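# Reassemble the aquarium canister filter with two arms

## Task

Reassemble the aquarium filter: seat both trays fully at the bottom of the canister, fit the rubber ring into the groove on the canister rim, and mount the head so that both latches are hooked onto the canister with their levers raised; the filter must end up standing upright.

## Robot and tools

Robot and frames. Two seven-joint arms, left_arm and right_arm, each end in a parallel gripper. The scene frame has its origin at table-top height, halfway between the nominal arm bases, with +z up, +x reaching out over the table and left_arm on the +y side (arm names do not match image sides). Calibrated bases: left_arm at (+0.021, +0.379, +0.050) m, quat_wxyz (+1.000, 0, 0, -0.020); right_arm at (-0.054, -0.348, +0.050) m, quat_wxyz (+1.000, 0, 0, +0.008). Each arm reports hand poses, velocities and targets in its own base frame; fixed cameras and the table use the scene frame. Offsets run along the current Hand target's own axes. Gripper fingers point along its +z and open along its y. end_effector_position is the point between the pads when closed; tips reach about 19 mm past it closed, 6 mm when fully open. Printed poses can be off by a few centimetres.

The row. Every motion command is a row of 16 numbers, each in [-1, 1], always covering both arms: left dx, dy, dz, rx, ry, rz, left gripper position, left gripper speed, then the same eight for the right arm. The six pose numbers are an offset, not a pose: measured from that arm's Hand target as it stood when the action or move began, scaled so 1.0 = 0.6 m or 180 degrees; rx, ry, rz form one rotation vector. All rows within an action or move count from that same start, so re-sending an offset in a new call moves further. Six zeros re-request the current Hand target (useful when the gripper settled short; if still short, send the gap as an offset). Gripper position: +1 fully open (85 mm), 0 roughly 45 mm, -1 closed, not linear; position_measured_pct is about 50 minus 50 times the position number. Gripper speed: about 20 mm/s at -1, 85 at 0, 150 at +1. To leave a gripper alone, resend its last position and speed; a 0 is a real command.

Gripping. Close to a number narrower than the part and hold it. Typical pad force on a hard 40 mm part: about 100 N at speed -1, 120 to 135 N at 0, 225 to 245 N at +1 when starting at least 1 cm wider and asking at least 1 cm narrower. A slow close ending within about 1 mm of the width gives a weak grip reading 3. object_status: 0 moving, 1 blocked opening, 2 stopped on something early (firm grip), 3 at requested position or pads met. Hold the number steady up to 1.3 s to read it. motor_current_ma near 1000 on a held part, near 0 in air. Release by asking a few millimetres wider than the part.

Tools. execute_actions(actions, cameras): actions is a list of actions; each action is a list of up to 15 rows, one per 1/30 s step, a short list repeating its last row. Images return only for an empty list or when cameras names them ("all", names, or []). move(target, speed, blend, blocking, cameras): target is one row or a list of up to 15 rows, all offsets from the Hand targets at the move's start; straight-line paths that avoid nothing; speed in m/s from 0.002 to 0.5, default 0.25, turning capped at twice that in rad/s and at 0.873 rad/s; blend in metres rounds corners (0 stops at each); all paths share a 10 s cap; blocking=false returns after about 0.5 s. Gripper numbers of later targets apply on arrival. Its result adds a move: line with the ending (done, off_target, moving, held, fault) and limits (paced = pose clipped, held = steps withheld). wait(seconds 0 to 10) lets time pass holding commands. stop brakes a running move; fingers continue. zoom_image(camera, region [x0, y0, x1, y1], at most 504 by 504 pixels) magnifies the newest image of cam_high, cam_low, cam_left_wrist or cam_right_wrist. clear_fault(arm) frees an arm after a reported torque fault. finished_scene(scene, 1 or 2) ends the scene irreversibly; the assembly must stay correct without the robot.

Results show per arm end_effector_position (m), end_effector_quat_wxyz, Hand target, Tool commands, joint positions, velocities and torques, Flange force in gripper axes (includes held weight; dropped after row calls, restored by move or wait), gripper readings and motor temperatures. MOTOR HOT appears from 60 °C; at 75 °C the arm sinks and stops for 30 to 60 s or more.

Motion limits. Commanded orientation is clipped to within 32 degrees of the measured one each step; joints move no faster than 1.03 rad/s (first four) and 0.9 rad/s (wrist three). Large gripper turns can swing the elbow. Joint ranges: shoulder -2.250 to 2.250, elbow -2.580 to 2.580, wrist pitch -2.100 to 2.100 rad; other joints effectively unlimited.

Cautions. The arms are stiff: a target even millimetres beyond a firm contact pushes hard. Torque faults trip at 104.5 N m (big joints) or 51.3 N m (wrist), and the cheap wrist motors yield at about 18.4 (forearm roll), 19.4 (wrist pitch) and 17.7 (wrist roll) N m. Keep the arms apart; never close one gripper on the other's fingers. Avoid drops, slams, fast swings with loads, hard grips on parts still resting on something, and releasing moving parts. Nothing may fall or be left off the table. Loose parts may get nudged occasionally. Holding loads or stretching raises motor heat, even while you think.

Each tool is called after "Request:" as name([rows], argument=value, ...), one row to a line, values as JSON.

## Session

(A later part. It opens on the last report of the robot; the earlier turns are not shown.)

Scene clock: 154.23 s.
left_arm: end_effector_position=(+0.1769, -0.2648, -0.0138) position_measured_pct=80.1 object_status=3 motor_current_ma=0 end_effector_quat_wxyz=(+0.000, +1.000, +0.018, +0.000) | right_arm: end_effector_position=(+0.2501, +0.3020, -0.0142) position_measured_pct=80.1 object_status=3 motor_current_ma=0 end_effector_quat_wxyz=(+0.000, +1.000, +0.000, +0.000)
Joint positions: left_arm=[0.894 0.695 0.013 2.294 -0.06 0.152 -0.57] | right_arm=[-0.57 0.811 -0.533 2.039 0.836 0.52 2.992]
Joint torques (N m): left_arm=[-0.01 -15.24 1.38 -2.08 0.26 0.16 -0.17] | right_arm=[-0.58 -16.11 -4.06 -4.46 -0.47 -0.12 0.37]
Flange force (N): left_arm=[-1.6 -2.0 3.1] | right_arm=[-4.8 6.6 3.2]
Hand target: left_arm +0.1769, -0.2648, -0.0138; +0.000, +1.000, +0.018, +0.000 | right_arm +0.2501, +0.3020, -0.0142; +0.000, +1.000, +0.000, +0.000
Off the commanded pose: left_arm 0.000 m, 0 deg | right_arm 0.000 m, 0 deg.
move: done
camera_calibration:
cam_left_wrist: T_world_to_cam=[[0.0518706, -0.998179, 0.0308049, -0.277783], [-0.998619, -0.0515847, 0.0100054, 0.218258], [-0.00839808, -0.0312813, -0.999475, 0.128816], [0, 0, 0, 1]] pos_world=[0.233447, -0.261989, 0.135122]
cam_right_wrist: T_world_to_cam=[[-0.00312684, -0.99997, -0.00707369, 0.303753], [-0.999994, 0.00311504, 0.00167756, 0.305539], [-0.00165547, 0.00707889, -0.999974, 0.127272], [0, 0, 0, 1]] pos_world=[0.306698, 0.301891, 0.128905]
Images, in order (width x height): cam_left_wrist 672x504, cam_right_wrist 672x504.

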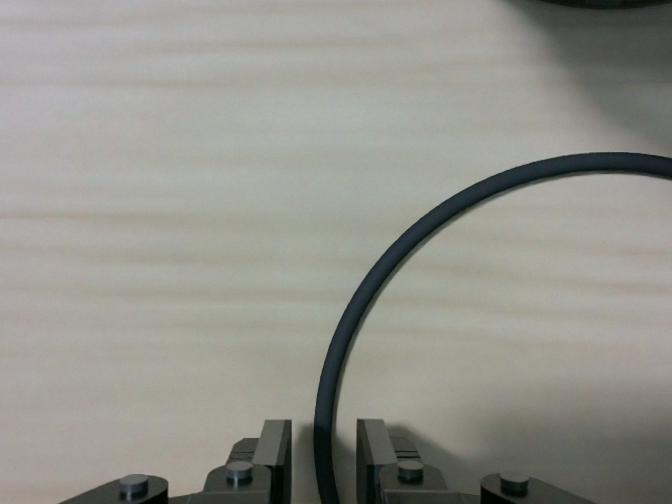

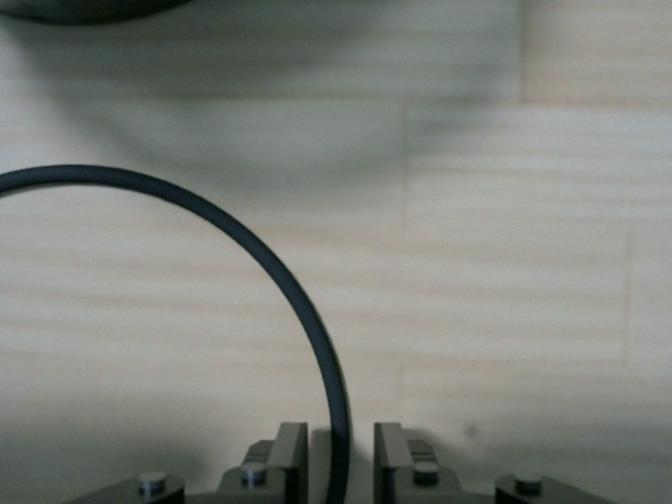

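Request:
move(target=[0,0,0.0203,0,0,0,-0.6,0, 0,0,0.024,0,0,0,-0.6,0], speed=0.03)

Request:
execute_actions([
  [[0,0,0,0,0,0,-0.95,-1,0,0,0,0,0,0,-0.95,-1]],
  [[0,0,0,0,0,0,-0.95,-1,0,0,0,0,0,0,-0.95,-1]],
], cameras=["cam_left_wrist","cam_right_wrist"])

Scene clock: 155.43 s.
left_arm: end_effector_position=(+0.1769, -0.2648, -0.0260) position_measured_pct=80.1 object_status=3 motor_current_ma=0 end_effector_quat_wxyz=(+0.000, +1.000, +0.018, +0.000) | right_arm: end_effector_position=(+0.2501, +0.3020, -0.0286) position_measured_pct=80.1 object_status=3 motor_current_ma=0 end_effector_quat_wxyz=(+0.000, +1.000, +0.000, +0.000)
Joint positions: left_arm=[0.897 0.733 0.01 2.295 -0.06 0.113 -0.57] | right_arm=[-0.594 0.84 -0.497 2.04 0.872 0.484 2.96]
Joint torques (N m): left_arm=[0.02 -15.52 1.45 -1.75 0.24 0.03 -0.24] | right_arm=[-0.43 -16.29 -3.8 -4.14 -0.63 -0.22 0.38]
Flange force (N): left_arm=[-1.5 -1.8 2.8] | right_arm=[-5.3 6.6 3.0]
Hand target: left_arm +0.1769, -0.2648, -0.0260; +0.000, +1.000, +0.018, +0.000 | right_arm +0.2501, +0.3020, -0.0286; +0.000, +1.000, +0.000, +0.000
Off the commanded pose: left_arm 0.000 m, 0 deg | right_arm 0.000 m, 0 deg.
move: done

Scene clock: 156.80 s.
left_arm: end_effector_position=(+0.1769, -0.2648, -0.0260) position_measured_pct=98.3 object_status=0 motor_current_ma=30 end_effector_quat_wxyz=(+0.000, +1.000, +0.018, +0.000) | right_arm: end_effector_position=(+0.2501, +0.3020, -0.0286) position_measured_pct=96.5 object_status=0 motor_current_ma=1000 end_effector_quat_wxyz=(+0.000, +1.000, +0.000, +0.000)
Joint positions: left_arm=[0.897 0.733 0.01 2.295 -0.06 0.113 -0.57] | right_arm=[-0.594 0.84 -0.497 2.04 0.872 0.483 2.96]
Joint torques (N m): left_arm=[-0.35 -6.54 0.61 -1.74 0.16 -0.45 -0.18] | right_arm=[-0.39 -14.78 -3.5 -4.19 -0.32 -0.28 0.4]
Hand target: left_arm +0.1769, -0.2648, -0.0260; +0.000, +1.000, +0.018, +0.000 | right_arm +0.2501, +0.3020, -0.0286; +0.000, +1.000, +0.000, +0.000
Off the commanded pose: left_arm 0.000 m, 0 deg | right_arm 0.000 m, 0 deg.
camera_calibration:
cam_left_wrist: T_world_to_cam=[[0.0518683, -0.998179, 0.0308049, -0.277407], [-0.998619, -0.0515824, 0.0100053, 0.21838], [-0.00839809, -0.0312813, -0.999475, 0.116622], [0, 0, 0, 1]] pos_world=[0.233447, -0.261989, 0.122922]
cam_right_wrist: T_world_to_cam=[[-0.00312684, -0.99997, -0.00707369, 0.303551], [-0.999994, 0.00311504, 0.00167756, 0.305564], [-0.00165547, 0.00707889, -0.999974, 0.112873], [0, 0, 0, 1]] pos_world=[0.306698, 0.301791, 0.114505]
Images, in order (width x height): cam_left_wrist 672x504, cam_right_wrist 672x504.

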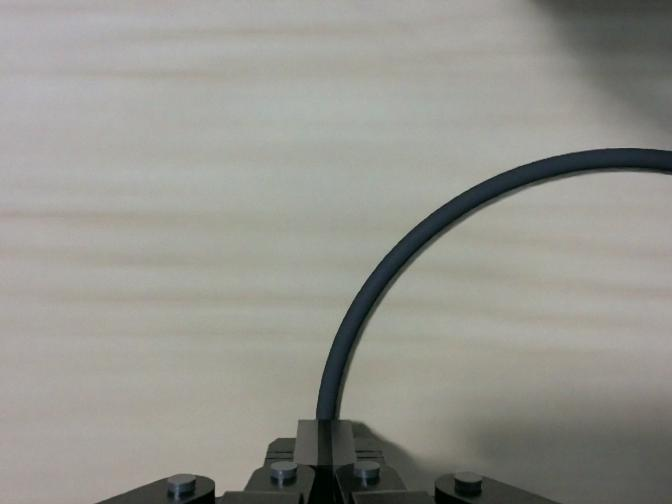

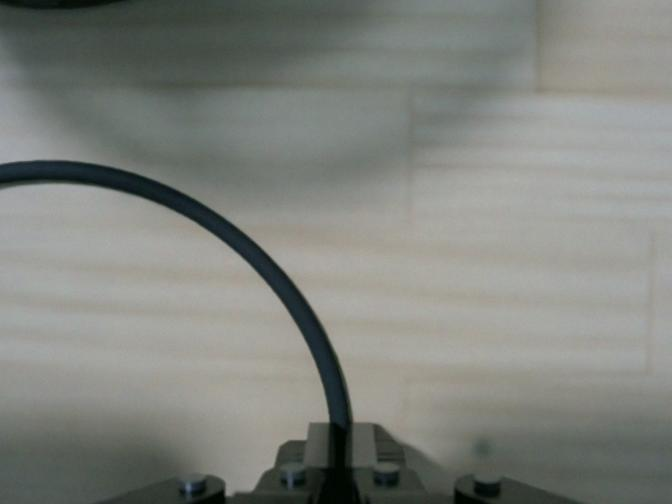

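Request:
move(target=[0,0,-0.04,0,0,0,-0.95,-1, 0,0,-0.04,0,0,0,-0.95,-1], speed=0.05, cameras=["cam_left_wrist","cam_right_wrist","cam_low"])

Request:
zoom_image(camera="cam_low", region=[20, 200, 200, 330])

Scene clock: 158.30 s.
left_arm: end_effector_position=(+0.1769, -0.2648, -0.0021) position_measured_pct=97.4 object_status=3 motor_current_ma=70 end_effector_quat_wxyz=(+0.000, +1.000, +0.018, +0.000) | right_arm: end_effector_position=(+0.2501, +0.3020, -0.0047) position_measured_pct=96.5 object_status=2 motor_current_ma=1000 end_effector_quat_wxyz=(+0.000, +1.000, +0.000, +0.000)
Joint positions: left_arm=[0.891 0.658 0.018 2.292 -0.059 0.191 -0.571] | right_arm=[-0.554 0.792 -0.555 2.037 0.812 0.544 3.013]
Joint torques (N m): left_arm=[-0.03 -15.42 1.31 -2.49 0.27 0.37 -0.18] | right_arm=[-0.08 -15.81 -4.38 -4.8 -0.37 0.02 0.55]
Flange force (N): left_arm=[-1.9 -2.2 5.3] | right_arm=[-7.1 6.5 4.9]
Hand target: left_arm +0.1769, -0.2648, -0.0020; +0.000, +1.000, +0.018, +0.000 | right_arm +0.2501, +0.3020, -0.0046; +0.000, +1.000, +0.000, +0.000
Off the commanded pose: left_arm 0.000 m, 0 deg | right_arm 0.000 m, 0 deg.
move: done
camera_calibration:
cam_left_wrist: T_world_to_cam=[[0.0519704, -0.998173, 0.0308034, -0.278064], [-0.998613, -0.0516844, 0.0100077, 0.218017], [-0.00839736, -0.0312808, -0.999475, 0.140612], [0, 0, 0, 1]] pos_world=[0.233347, -0.261889, 0.146922]
cam_right_wrist: T_world_to_cam=[[-0.00312684, -0.99997, -0.00707369, 0.303721], [-0.999994, 0.00311504, 0.00167756, 0.305523], [-0.00165547, 0.00707889, -0.999974, 0.136872], [0, 0, 0, 1]] pos_world=[0.306698, 0.301791, 0.138505]
Images, in order (width x height): cam_low 504x504, cam_left_wrist 672x504, cam_right_wrist 672x504.

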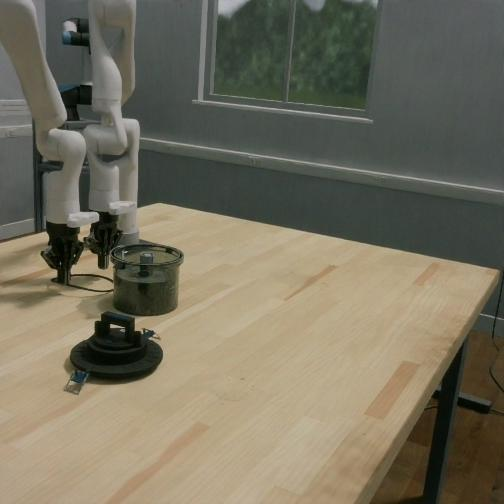

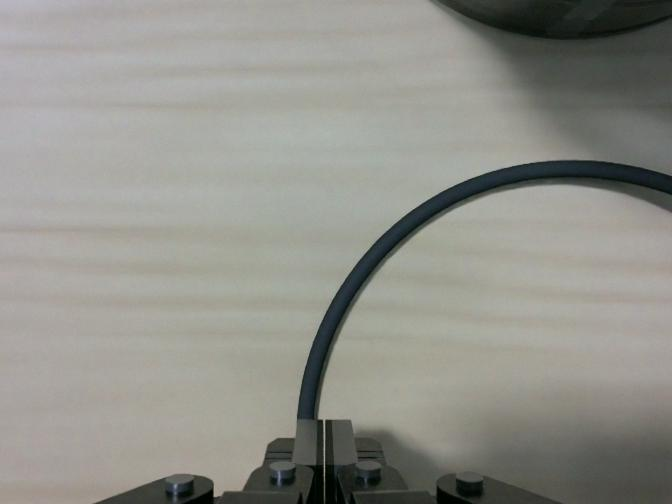

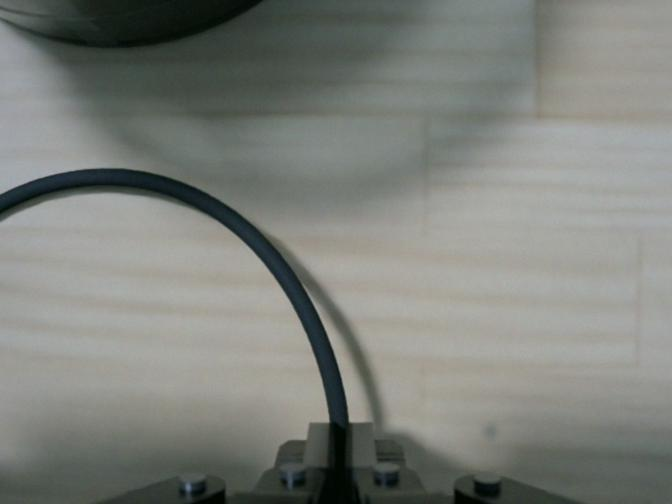

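Scaled by 2.800.

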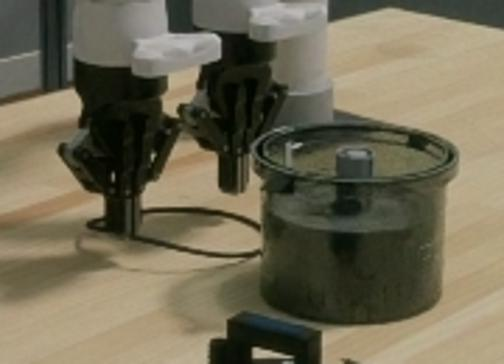

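Request:
move([
  [0,0,-0.01,0,0,0,-0.6,-1, 0,0,0.0,0,0,0,-0.95,-1],
  [0,0,0.013,0,0,0,-0.6,-1, 0,0,0.0367,0,0,0,-0.95,-1],
], speed=0.05, cameras=["cam_left_wrist","cam_right_wrist","cam_low"])

Scene clock: 161.50 s.
left_arm: end_effector_position=(+0.1769, -0.2648, -0.0098) position_measured_pct=80.1 object_status=3 motor_current_ma=0 end_effector_quat_wxyz=(+0.000, +1.000, +0.018, +0.000) | right_arm: end_effector_position=(+0.2501, +0.3020, -0.0266) position_measured_pct=96.5 object_status=2 motor_current_ma=1000 end_effector_quat_wxyz=(+0.000, +1.000, +0.000, +0.000)
Joint positions: left_arm=[0.893 0.682 0.015 2.294 -0.06 0.165 -0.571] | right_arm=[-0.59 0.836 -0.502 2.04 0.867 0.489 2.965]
Joint torques (N m): left_arm=[-0.05 -14.88 1.34 -2.15 0.24 0.16 -0.19] | right_arm=[-0.3 -16.35 -3.89 -4.2 -0.06 -0.28 0.5]
Flange force (N): left_arm=[-1.8 -1.8 2.3] | right_arm=[-5.4 5.6 2.3]
Hand target: left_arm +0.1769, -0.2648, -0.0098; +0.000, +1.000, +0.018, +0.000 | right_arm +0.2501, +0.3020, -0.0266; +0.000, +1.000, +0.000, +0.000
Off the commanded pose: left_arm 0.000 m, 0 deg | right_arm 0.000 m, 0 deg.
move: done
camera_calibration:
cam_left_wrist: T_world_to_cam=[[0.0519704, -0.998173, 0.0308034, -0.277928], [-0.998613, -0.0516844, 0.0100077, 0.21819], [-0.00839736, -0.0312808, -0.999475, 0.132814], [0, 0, 0, 1]] pos_world=[0.233447, -0.261989, 0.139122]
cam_right_wrist: T_world_to_cam=[[-0.00312684, -0.99997, -0.00707369, 0.303565], [-0.999994, 0.00311504, 0.00167756, 0.30556], [-0.00165547, 0.00707889, -0.999974, 0.114873], [0, 0, 0, 1]] pos_world=[0.306698, 0.301791, 0.116505]
Images, in order (width x height): cam_low 504x504, cam_left_wrist 672x504, cam_right_wrist 672x504.

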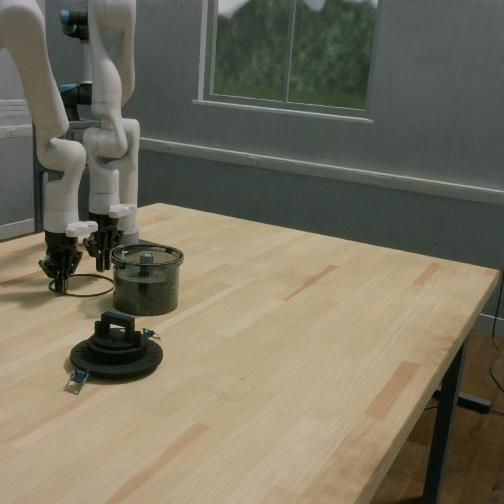

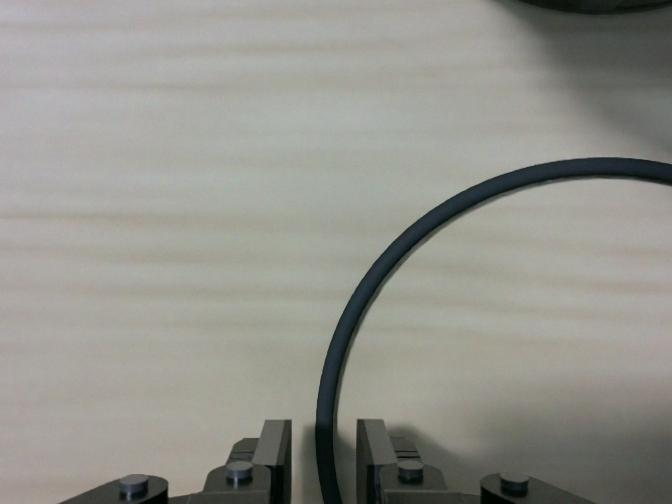

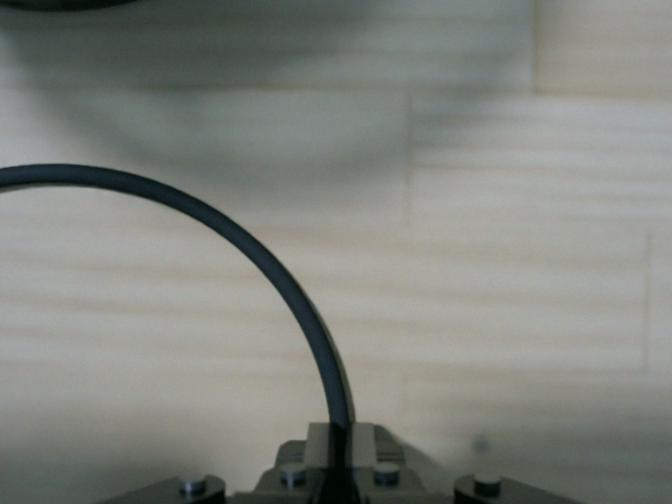

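Request:
move(target=[0,0.0005,0.0275,0,0,0,-0.6,-1, 0,0,0,0,0,0,-0.95,-1], speed=0.04)

Request:
move(target=[0,0,0.0025,0,0,0,-0.6,-1, 0,0,0,0,0,0,-0.95,-1], speed=0.02)

Scene clock: 162.67 s.
left_arm: end_effector_position=(+0.1769, -0.2651, -0.0263) position_measured_pct=80.1 object_status=3 motor_current_ma=0 end_effector_quat_wxyz=(+0.000, +1.000, +0.018, +0.000) | right_arm: end_effector_position=(+0.2501, +0.3020, -0.0266) position_measured_pct=96.5 object_status=2 motor_current_ma=1000 end_effector_quat_wxyz=(+0.000, +1.000, +0.000, +0.000)
Joint positions: left_arm=[0.898 0.734 0.009 2.294 -0.06 0.113 -0.569] | right_arm=[-0.59 0.836 -0.502 2.04 0.867 0.489 2.964]
Joint torques (N m): left_arm=[-0.03 -15.48 1.35 -1.65 0.22 0.47 -0.24] | right_arm=[-0.41 -16.27 -3.93 -4.23 -0.44 -0.11 0.4]
Flange force (N): left_arm=[-2.1 -2.5 4.0] | right_arm=[-5.6 6.8 3.2]
Hand target: left_arm +0.1769, -0.2651, -0.0263; +0.000, +1.000, +0.018, +0.000 | right_arm +0.2501, +0.3020, -0.0266; +0.000, +1.000, +0.000, +0.000
Off the commanded pose: left_arm 0.000 m, 0 deg | right_arm 0.000 m, 0 deg.
move: done

Scene clock: 163.37 s.
left_arm: end_effector_position=(+0.1769, -0.2651, -0.0278) position_measured_pct=80.1 object_status=3 motor_current_ma=0 end_effector_quat_wxyz=(+0.000, +1.000, +0.018, +0.000) | right_arm: end_effector_position=(+0.2501, +0.3020, -0.0266) position_measured_pct=96.5 object_status=2 motor_current_ma=1000 end_effector_quat_wxyz=(+0.000, +1.000, +0.000, +0.000)
Joint positions: left_arm=[0.898 0.739 0.009 2.294 -0.06 0.108 -0.569] | right_arm=[-0.59 0.836 -0.502 2.04 0.867 0.489 2.964]
Joint torques (N m): left_arm=[0 -14.94 1.33 -1.65 0.24 0.07 -0.13] | right_arm=[-0.4 -16.26 -3.91 -4.23 -0.41 -0.1 0.4]
Flange force (N): left_arm=[-1.4 -2.1 0.9] | right_arm=[-5.7 6.7 3.1]
Hand target: left_arm +0.1769, -0.2651, -0.0278; +0.000, +1.000, +0.018, +0.000 | right_arm +0.2501, +0.3020, -0.0266; +0.000, +1.000, +0.000, +0.000
Off the commanded pose: left_arm 0.000 m, 0 deg | right_arm 0.000 m, 0 deg.
move: done

Close now at −0.0278.

Request:
execute_actions([
  [[0,0,0,0,0,0,-0.95,-1,0,0,0,0,0,0,-0.95,-1]],
  [[0,0,0,0,0,0,-0.95,-1,0,0,0,0,0,0,-0.95,-1]],
  [[0,0,0,0,0,0,-0.95,-1,0,0,0,0,0,0,-0.95,-1]],
], cameras=["cam_left_wrist"])

Scene clock: 165.30 s.
left_arm: end_effector_position=(+0.1769, -0.2651, -0.0278) position_measured_pct=97.0 object_status=2 motor_current_ma=1000 end_effector_quat_wxyz=(+0.000, +1.000, +0.018, +0.000) | right_arm: end_effector_position=(+0.2501, +0.3020, -0.0266) position_measured_pct=96.5 object_status=2 motor_current_ma=1000 end_effector_quat_wxyz=(+0.000, +1.000, +0.000, +0.000)
Joint positions: left_arm=[0.898 0.739 0.009 2.294 -0.06 0.108 -0.569] | right_arm=[-0.59 0.836 -0.502 2.04 0.867 0.489 2.964]
Joint torques (N m): left_arm=[-0.12 -11.36 1.14 -2.82 0.25 -0.76 -0.17] | right_arm=[-0.37 -16.23 -3.94 -4.21 -0.42 -0.08 0.42]
Hand target: left_arm +0.1769, -0.2651, -0.0278; +0.000, +1.000, +0.018, +0.000 | right_arm +0.2501, +0.3020, -0.0266; +0.000, +1.000, +0.000, +0.000
Off the commanded pose: left_arm 0.000 m, 0 deg | right_arm 0.000 m, 0 deg.
camera_calibration:
cam_left_wrist: T_world_to_cam=[[0.0519704, -0.998173, 0.0308034, -0.277673], [-0.998613, -0.0516844, 0.0100077, 0.218355], [-0.00839736, -0.0312808, -0.999475, 0.114814], [0, 0, 0, 1]] pos_world=[0.233447, -0.262289, 0.121122]
Images, in order (width x height): cam_left_wrist 672x504.

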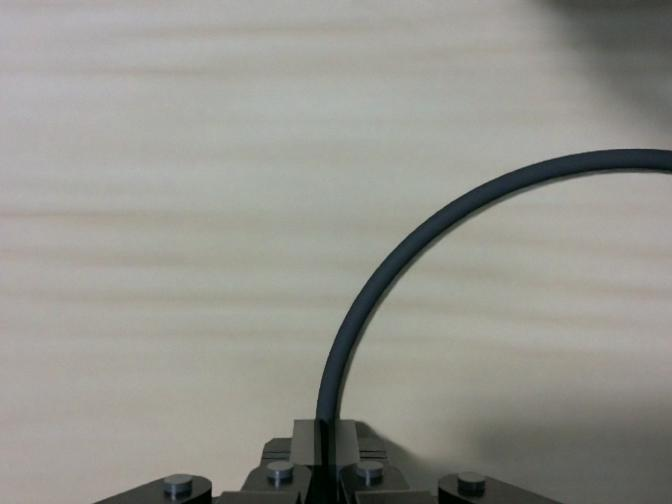

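Request:
move(target=[0,0,-0.28,0,0,0,-0.95,-1, 0,0,-0.2767,0,0,0,-0.95,-1], speed=0.1, cameras=["all"])

Scene clock: 168.00 s.
left_arm: end_effector_position=(+0.1768, -0.2651, +0.1401) position_measured_pct=97.0 object_status=2 motor_current_ma=1000 end_effector_quat_wxyz=(+0.000, +1.000, +0.018, +0.000) | right_arm: end_effector_position=(+0.2500, +0.3021, +0.1393) position_measured_pct=96.5 object_status=2 motor_current_ma=1000 end_effector_quat_wxyz=(+0.000, +1.000, +0.000, +0.000)
Joint positions: left_arm=[0.853 0.272 0.063 2.163 -0.027 0.707 -0.6] | right_arm=[-0.366 0.521 -0.807 1.919 0.476 0.904 3.301]
Joint torques (N m): left_arm=[0.08 -11.7 1.26 -6.47 0.21 0.23 -0.21] | right_arm=[-0.4 -13.58 -4.36 -7.79 -0.36 -0.01 0.2]
Flange force (N): left_arm=[-0.6 -1.0 2.5] | right_arm=[-2.5 3.9 3.9]
Hand target: left_arm +0.1768, -0.2651, +0.1402; +0.000, +1.000, +0.018, +0.000 | right_arm +0.2500, +0.3021, +0.1394; +0.000, +1.000, +0.000, +0.000
Off the commanded pose: left_arm 0.000 m, 0 deg | right_arm 0.000 m, 0 deg.
move: done
camera_calibration:
cam_left_wrist: T_world_to_cam=[[0.0519704, -0.998173, 0.0308034, -0.282743], [-0.998613, -0.0516844, 0.0100077, 0.216579], [-0.00839736, -0.0312808, -0.999475, 0.282728], [0, 0, 0, 1]] pos_world=[0.233347, -0.262189, 0.289122]
cam_right_wrist: T_world_to_cam=[[-0.00312684, -0.99997, -0.00707369, 0.304839], [-0.999994, 0.00311504, 0.00167756, 0.305181], [-0.00165547, 0.00707889, -0.999974, 0.280868], [0, 0, 0, 1]] pos_world=[0.306598, 0.301891, 0.282505]

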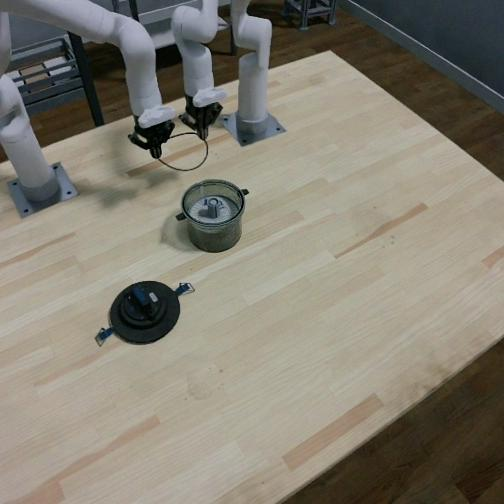

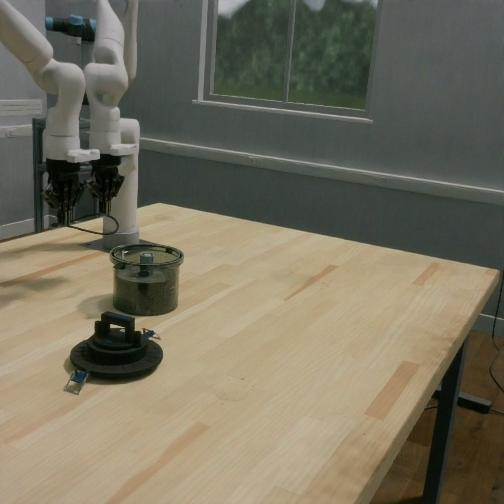

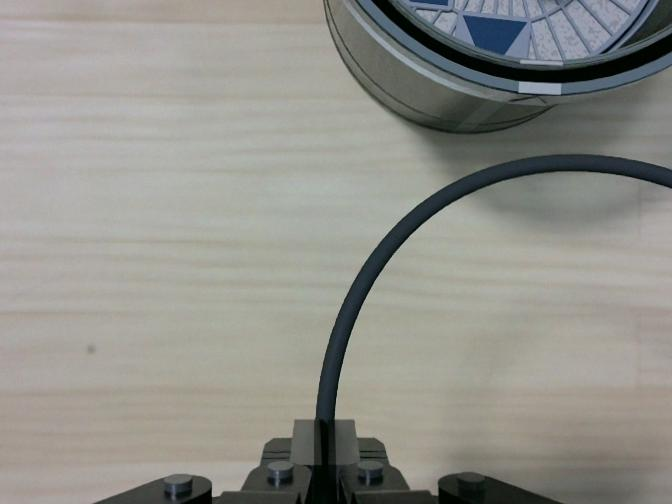

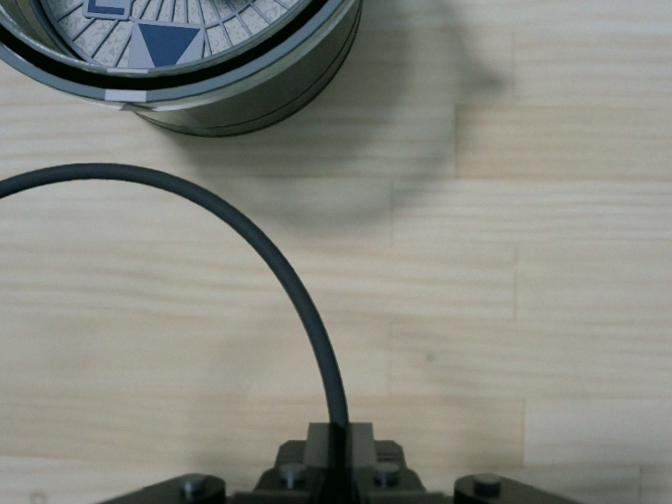

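Request:
move(target=[0.3181,0.0115,-0.05,0,0,0,-0.95,-1, 0.3183,0.0178,-0.05,0,0,0,-0.95,-1], speed=0.12, cameras=["all"])

Request:
zoom_image(camera="cam_low", region=[80, 170, 220, 310])

Request:
zoom_image(camera="cam_high", region=[150, 130, 270, 250])

Scene clock: 172.03 s.
left_arm: end_effector_position=(+0.3677, -0.2650, +0.1703) position_measured_pct=97.0 object_status=2 motor_current_ma=1000 end_effector_quat_wxyz=(+0.000, +1.000, +0.018, +0.000) | right_arm: end_effector_position=(+0.4410, +0.2914, +0.1694) position_measured_pct=96.5 object_status=2 motor_current_ma=1000 end_effector_quat_wxyz=(+0.000, +1.000, +0.000, +0.000)
Joint positions: left_arm=[0.557 0.476 0.018 1.695 -0.01 0.971 -0.955] | right_arm=[-0.219 0.733 -0.747 1.395 0.508 1.21 3.697]
Joint torques (N m): left_arm=[-0.02 -17.76 1.33 -8.12 0.21 0.06 -0.28] | right_arm=[-0.38 -18.76 -5.27 -8.55 -0.43 -0.03 0.44]
Flange force (N): left_arm=[-0.7 0.1 2.2] | right_arm=[-5.4 3.4 2.1]
Hand target: left_arm +0.3677, -0.2650, +0.1703; +0.000, +1.000, +0.018, +0.000 | right_arm +0.4410, +0.2914, +0.1694; +0.000, +1.000, +0.000, +0.000
Off the commanded pose: left_arm 0.000 m, 0 deg | right_arm 0.000 m, 0 deg.
move: done
camera_calibration:
cam_left_wrist: T_world_to_cam=[[0.0519704, -0.998173, 0.0308034, -0.293492], [-0.998613, -0.0516844, 0.0100077, 0.406918], [-0.00839736, -0.0312808, -0.999475, 0.314418], [0, 0, 0, 1]] pos_world=[0.424247, -0.262089, 0.319222]
cam_right_wrist: T_world_to_cam=[[-0.00312684, -0.99997, -0.00707369, 0.29505], [-0.999994, 0.00311504, 0.00167756, 0.496163], [-0.00165547, 0.00707889, -0.999974, 0.311358], [0, 0, 0, 1]] pos_world=[0.497598, 0.291291, 0.312605]

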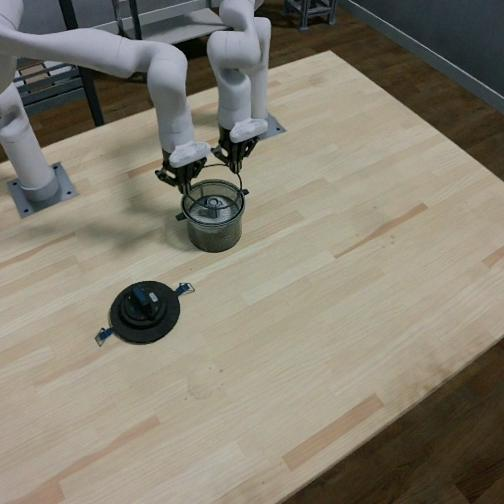

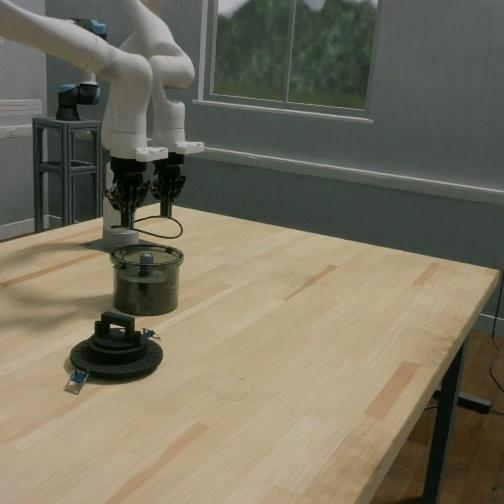

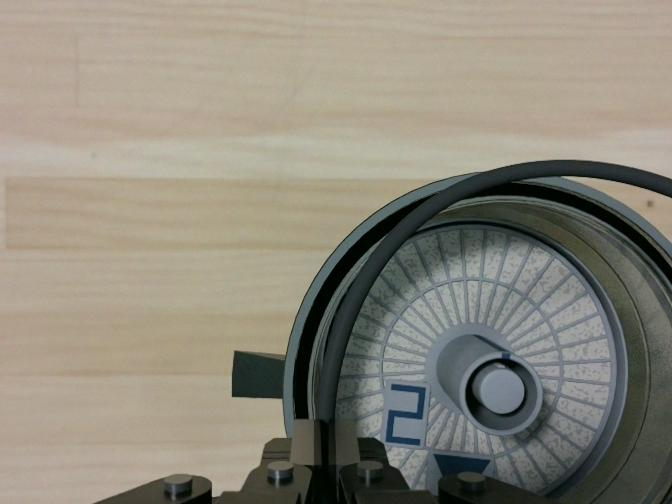

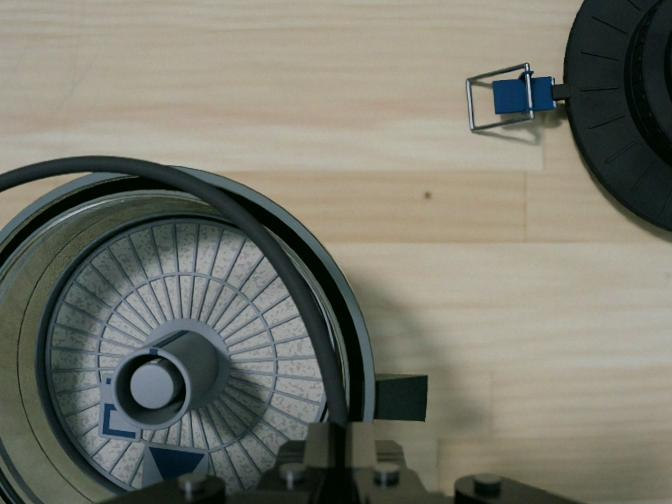

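Scaled by 3.600.

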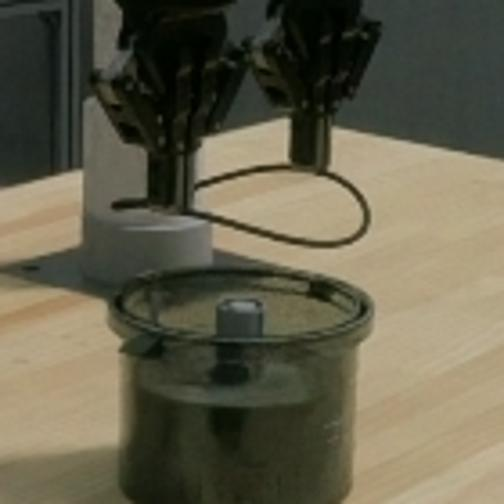

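Scaled by 4.200.

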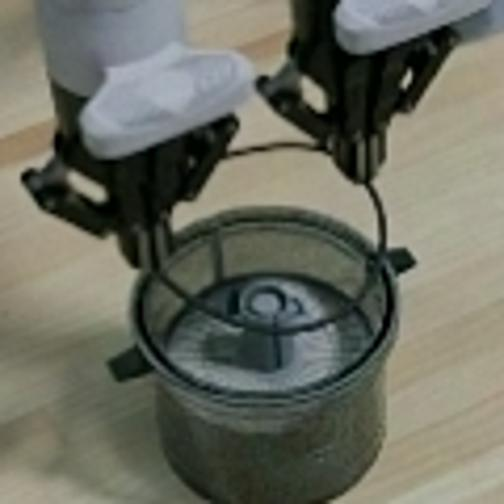

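Request:
move(target=[0,0,0.065,0,0,0,-0.95,-1, 0,0,0.065,0,0,0,-0.95,-1], speed=0.06, cameras=["all"])

Request:
zoom_image(camera="cam_low", region=[80, 190, 220, 330])

Request:
zoom_image(camera="cam_high", region=[150, 130, 270, 250])

Scene clock: 176.63 s.
left_arm: end_effector_position=(+0.3677, -0.2650, +0.1314) position_measured_pct=97.0 object_status=2 motor_current_ma=1000 end_effector_quat_wxyz=(+0.000, +1.000, +0.018, +0.000) | right_arm: end_effector_position=(+0.4410, +0.2914, +0.1305) position_measured_pct=96.5 object_status=2 motor_current_ma=1000 end_effector_quat_wxyz=(+0.000, +1.000, +0.000, +0.000)
Joint positions: left_arm=[0.559 0.533 0.015 1.747 -0.01 0.861 -0.955] | right_arm=[-0.226 0.779 -0.725 1.448 0.544 1.121 3.667]
Joint torques (N m): left_arm=[-0.04 -17.89 1.36 -7.69 0.25 0.4 -0.22] | right_arm=[-0.37 -19.18 -5.31 -8.14 -0.41 0.01 0.34]
Flange force (N): left_arm=[-2.1 -1.0 2.9] | right_arm=[-5.3 3.5 1.9]
Hand target: left_arm +0.3677, -0.2650, +0.1313; +0.000, +1.000, +0.018, +0.000 | right_arm +0.4410, +0.2914, +0.1304; +0.000, +1.000, +0.000, +0.000
Off the commanded pose: left_arm 0.000 m, 0 deg | right_arm 0.000 m, 0 deg.
move: done
camera_calibration:
cam_left_wrist: T_world_to_cam=[[0.0519704, -0.998173, 0.0308034, -0.292393], [-0.998613, -0.0516844, 0.0100077, 0.407302], [-0.00839736, -0.0312808, -0.999475, 0.275536], [0, 0, 0, 1]] pos_world=[0.424247, -0.262189, 0.280322]
cam_right_wrist: T_world_to_cam=[[-0.00312684, -0.99997, -0.00707369, 0.294774], [-0.999994, 0.00311504, 0.00167756, 0.496228], [-0.00165547, 0.00707889, -0.999974, 0.272359], [0, 0, 0, 1]] pos_world=[0.497598, 0.291291, 0.273605]

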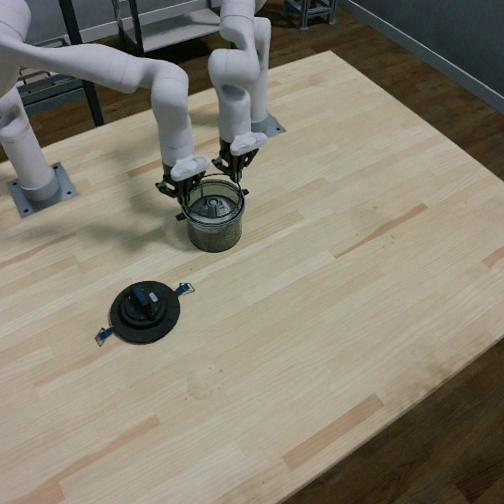

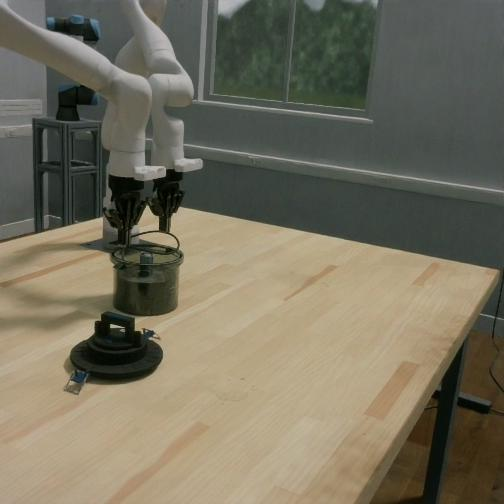

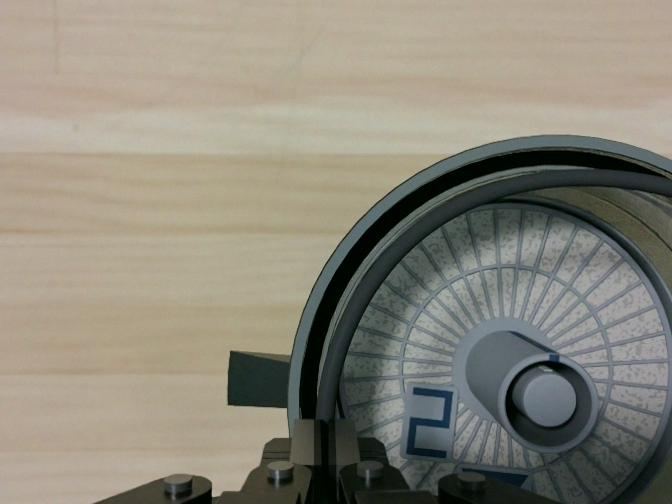

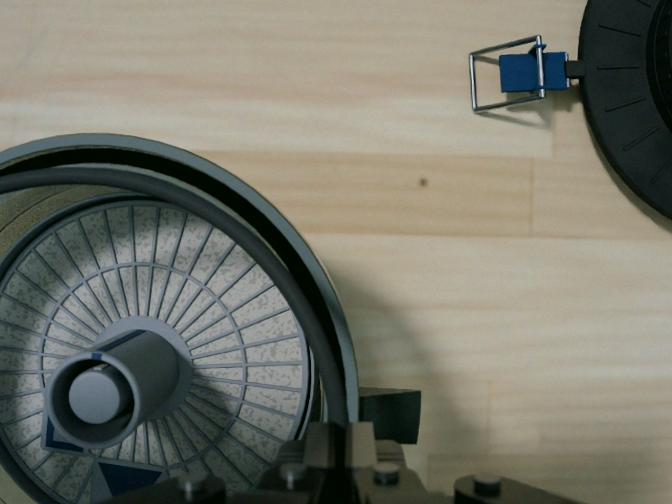

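Scaled by 3.600.

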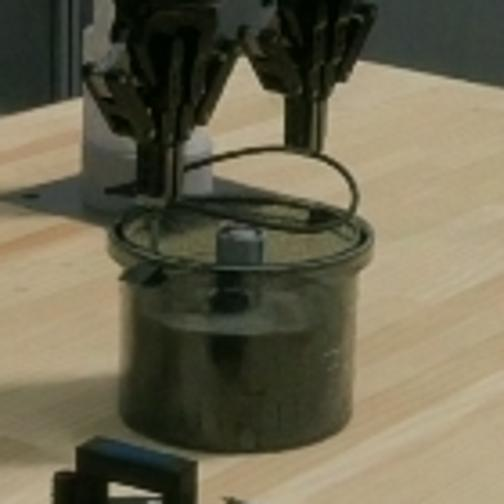

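Scaled by 4.200.

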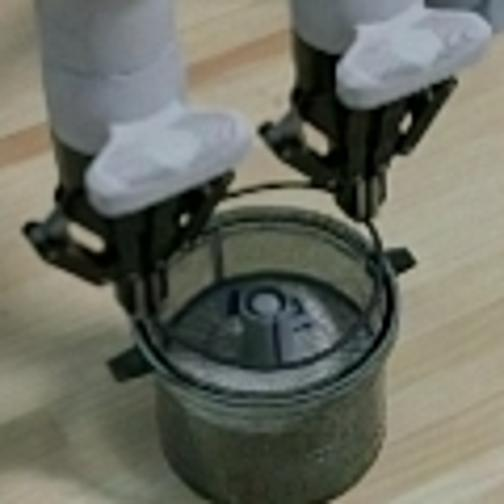

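Request:
move(target=[0.0117,-0.0045,0,0,0,0,-0.95,-1, 0.0117,0,0,0,0,0,-0.95,-1], speed=0.05, cameras=["all"])

Request:
zoom_image(camera="cam_low", region=[80, 190, 220, 330])

Request:
zoom_image(camera="cam_high", region=[150, 130, 270, 250])

Scene clock: 178.30 s.
left_arm: end_effector_position=(+0.3747, -0.2620, +0.1313) position_measured_pct=97.0 object_status=2 motor_current_ma=1000 end_effector_quat_wxyz=(+0.000, +1.000, +0.018, +0.000) | right_arm: end_effector_position=(+0.4480, +0.2914, +0.1304) position_measured_pct=96.5 object_status=2 motor_current_ma=1000 end_effector_quat_wxyz=(+0.000, +1.000, +0.000, +0.000)
Joint positions: left_arm=[0.546 0.54 0.015 1.734 -0.01 0.867 -0.969] | right_arm=[-0.225 0.789 -0.722 1.425 0.546 1.133 3.68]
Joint torques (N m): left_arm=[0.06 -18.09 1.3 -7.82 0.22 0.02 -0.12] | right_arm=[-0.44 -19.76 -5.35 -8.44 -0.43 -0.16 0.41]
Flange force (N): left_arm=[-1.7 -1.1 2.0] | right_arm=[-5.6 3.7 2.3]
Hand target: left_arm +0.3747, -0.2620, +0.1313; +0.000, +1.000, +0.018, +0.000 | right_arm +0.4480, +0.2914, +0.1304; +0.000, +1.000, +0.000, +0.000
Off the commanded pose: left_arm 0.000 m, 0 deg | right_arm 0.000 m, 0 deg.
move: done
camera_calibration:
cam_left_wrist: T_world_to_cam=[[0.0518683, -0.998179, 0.0308049, -0.289715], [-0.998619, -0.0515824, 0.0100053, 0.414377], [-0.00839809, -0.0312813, -0.999475, 0.275688], [0, 0, 0, 1]] pos_world=[0.431147, -0.259189, 0.280322]
cam_right_wrist: T_world_to_cam=[[-0.00312684, -0.99997, -0.00707369, 0.294796], [-0.999994, 0.00311504, 0.00167756, 0.503228], [-0.00165547, 0.00707889, -0.999974, 0.272371], [0, 0, 0, 1]] pos_world=[0.504598, 0.291291, 0.273605]

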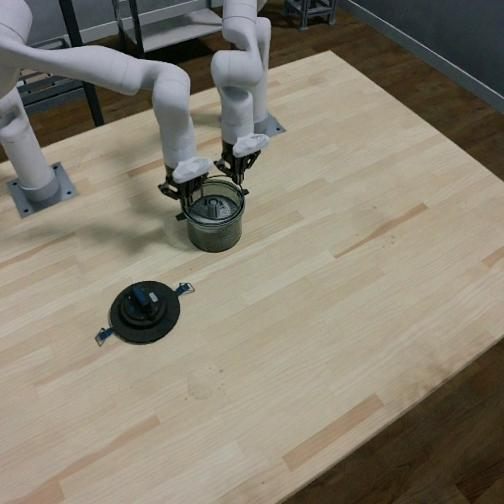

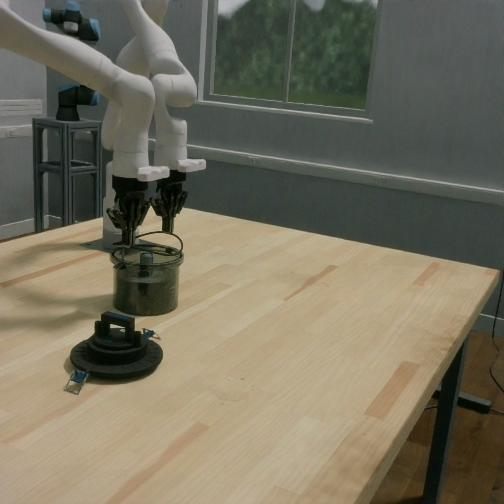

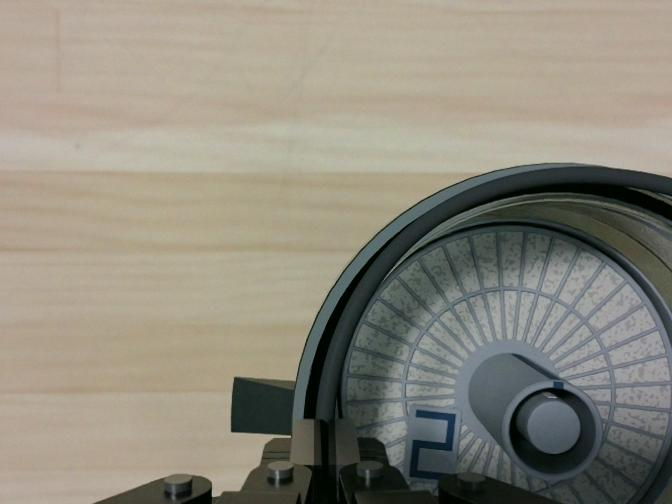

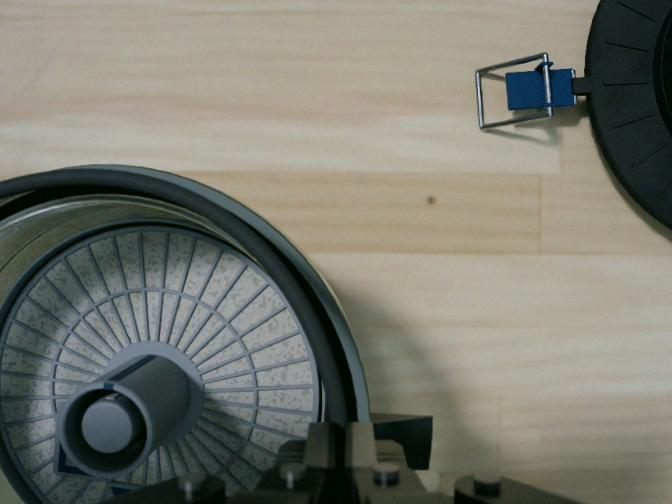

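Scaled by 3.600.

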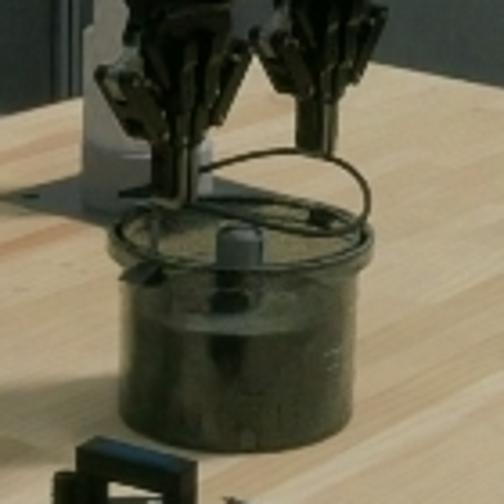

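Scaled by 4.200.

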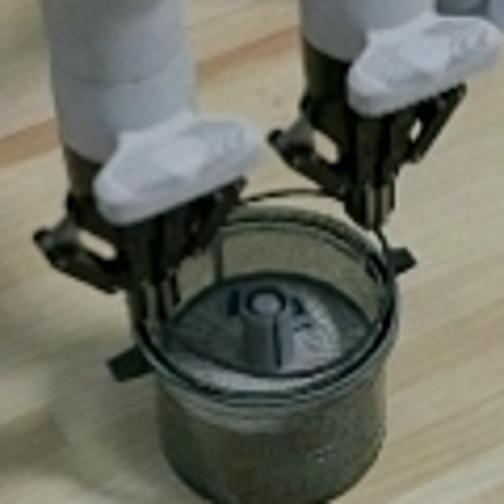

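Request:
move(target=[0,0,0.025,0,0,0,-0.95,-1, 0,0,0.025,0,0,0,-0.95,-1], speed=0.05, cameras=["all"])

Request:
zoom_image(camera="cam_low", region=[80, 190, 220, 330])

Request:
zoom_image(camera="cam_high", region=[150, 130, 270, 250])

Scene clock: 179.83 s.
left_arm: end_effector_position=(+0.3747, -0.2620, +0.1164) position_measured_pct=97.0 object_status=2 motor_current_ma=1000 end_effector_quat_wxyz=(+0.000, +1.000, +0.018, +0.000) | right_arm: end_effector_position=(+0.4480, +0.2914, +0.1155) position_measured_pct=96.5 object_status=2 motor_current_ma=1000 end_effector_quat_wxyz=(+0.000, +1.000, +0.000, +0.000)
Joint positions: left_arm=[0.547 0.564 0.014 1.751 -0.01 0.826 -0.969] | right_arm=[-0.229 0.808 -0.713 1.442 0.56 1.1 3.668]
Joint torques (N m): left_arm=[-0.05 -18.33 1.3 -7.61 0.15 -0.1 -0.24] | right_arm=[-0.43 -19.73 -5.24 -8.11 -0.49 -0.22 0.41]
Flange force (N): left_arm=[-1.8 -0.6 1.8] | right_arm=[-5.3 3.5 1.6]
Hand target: left_arm +0.3747, -0.2620, +0.1163; +0.000, +1.000, +0.018, +0.000 | right_arm +0.4480, +0.2914, +0.1154; +0.000, +1.000, +0.000, +0.000
Off the commanded pose: left_arm 0.000 m, 0 deg | right_arm 0.000 m, 0 deg.
move: done
camera_calibration:
cam_left_wrist: T_world_to_cam=[[0.0519704, -0.998173, 0.0308034, -0.289301], [-0.998613, -0.0516844, 0.0100077, 0.414598], [-0.00839736, -0.0312808, -0.999475, 0.260696], [0, 0, 0, 1]] pos_world=[0.431247, -0.259189, 0.265322]
cam_right_wrist: T_world_to_cam=[[-0.00312684, -0.99997, -0.00707369, 0.29469], [-0.999994, 0.00311504, 0.00167756, 0.503353], [-0.00165547, 0.00707889, -0.999974, 0.257371], [0, 0, 0, 1]] pos_world=[0.504698, 0.291291, 0.258605]

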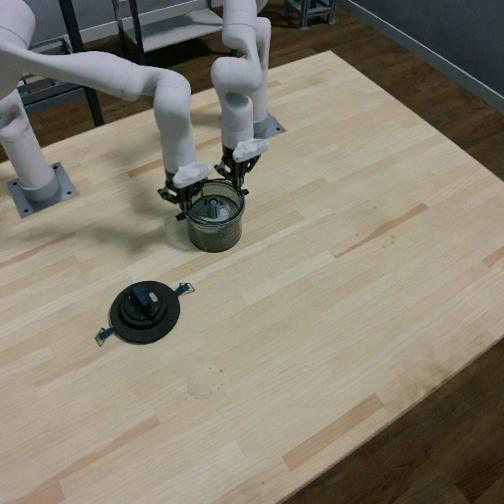

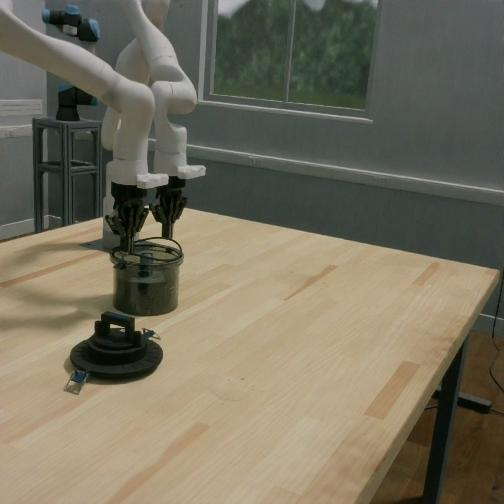

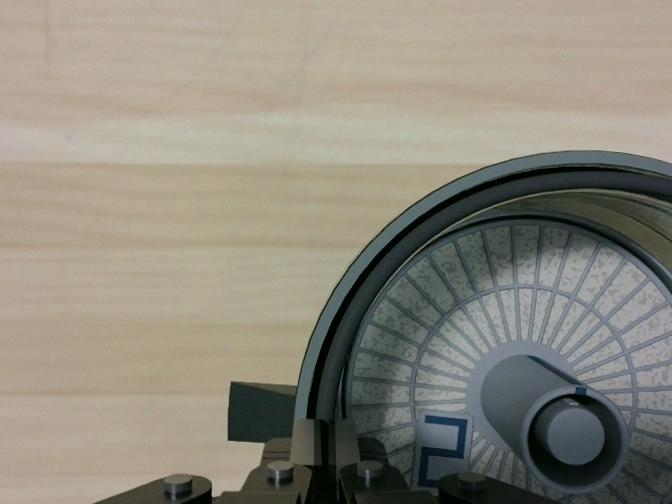

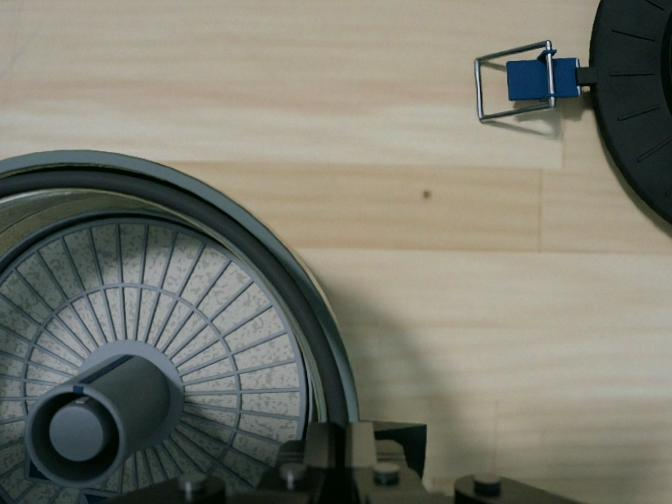

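Scaled by 3.600.

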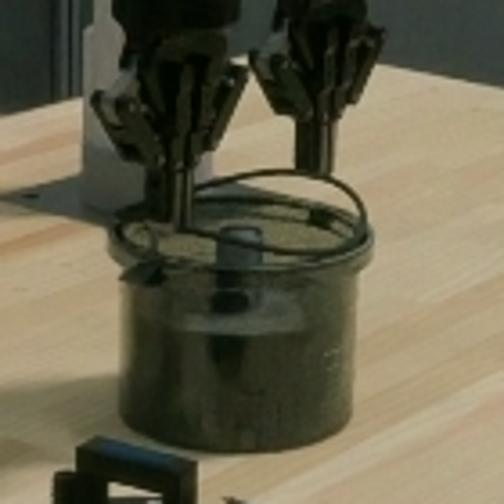

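Scaled by 4.200.

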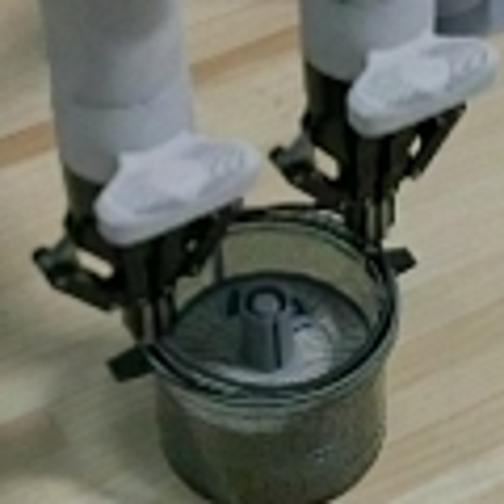

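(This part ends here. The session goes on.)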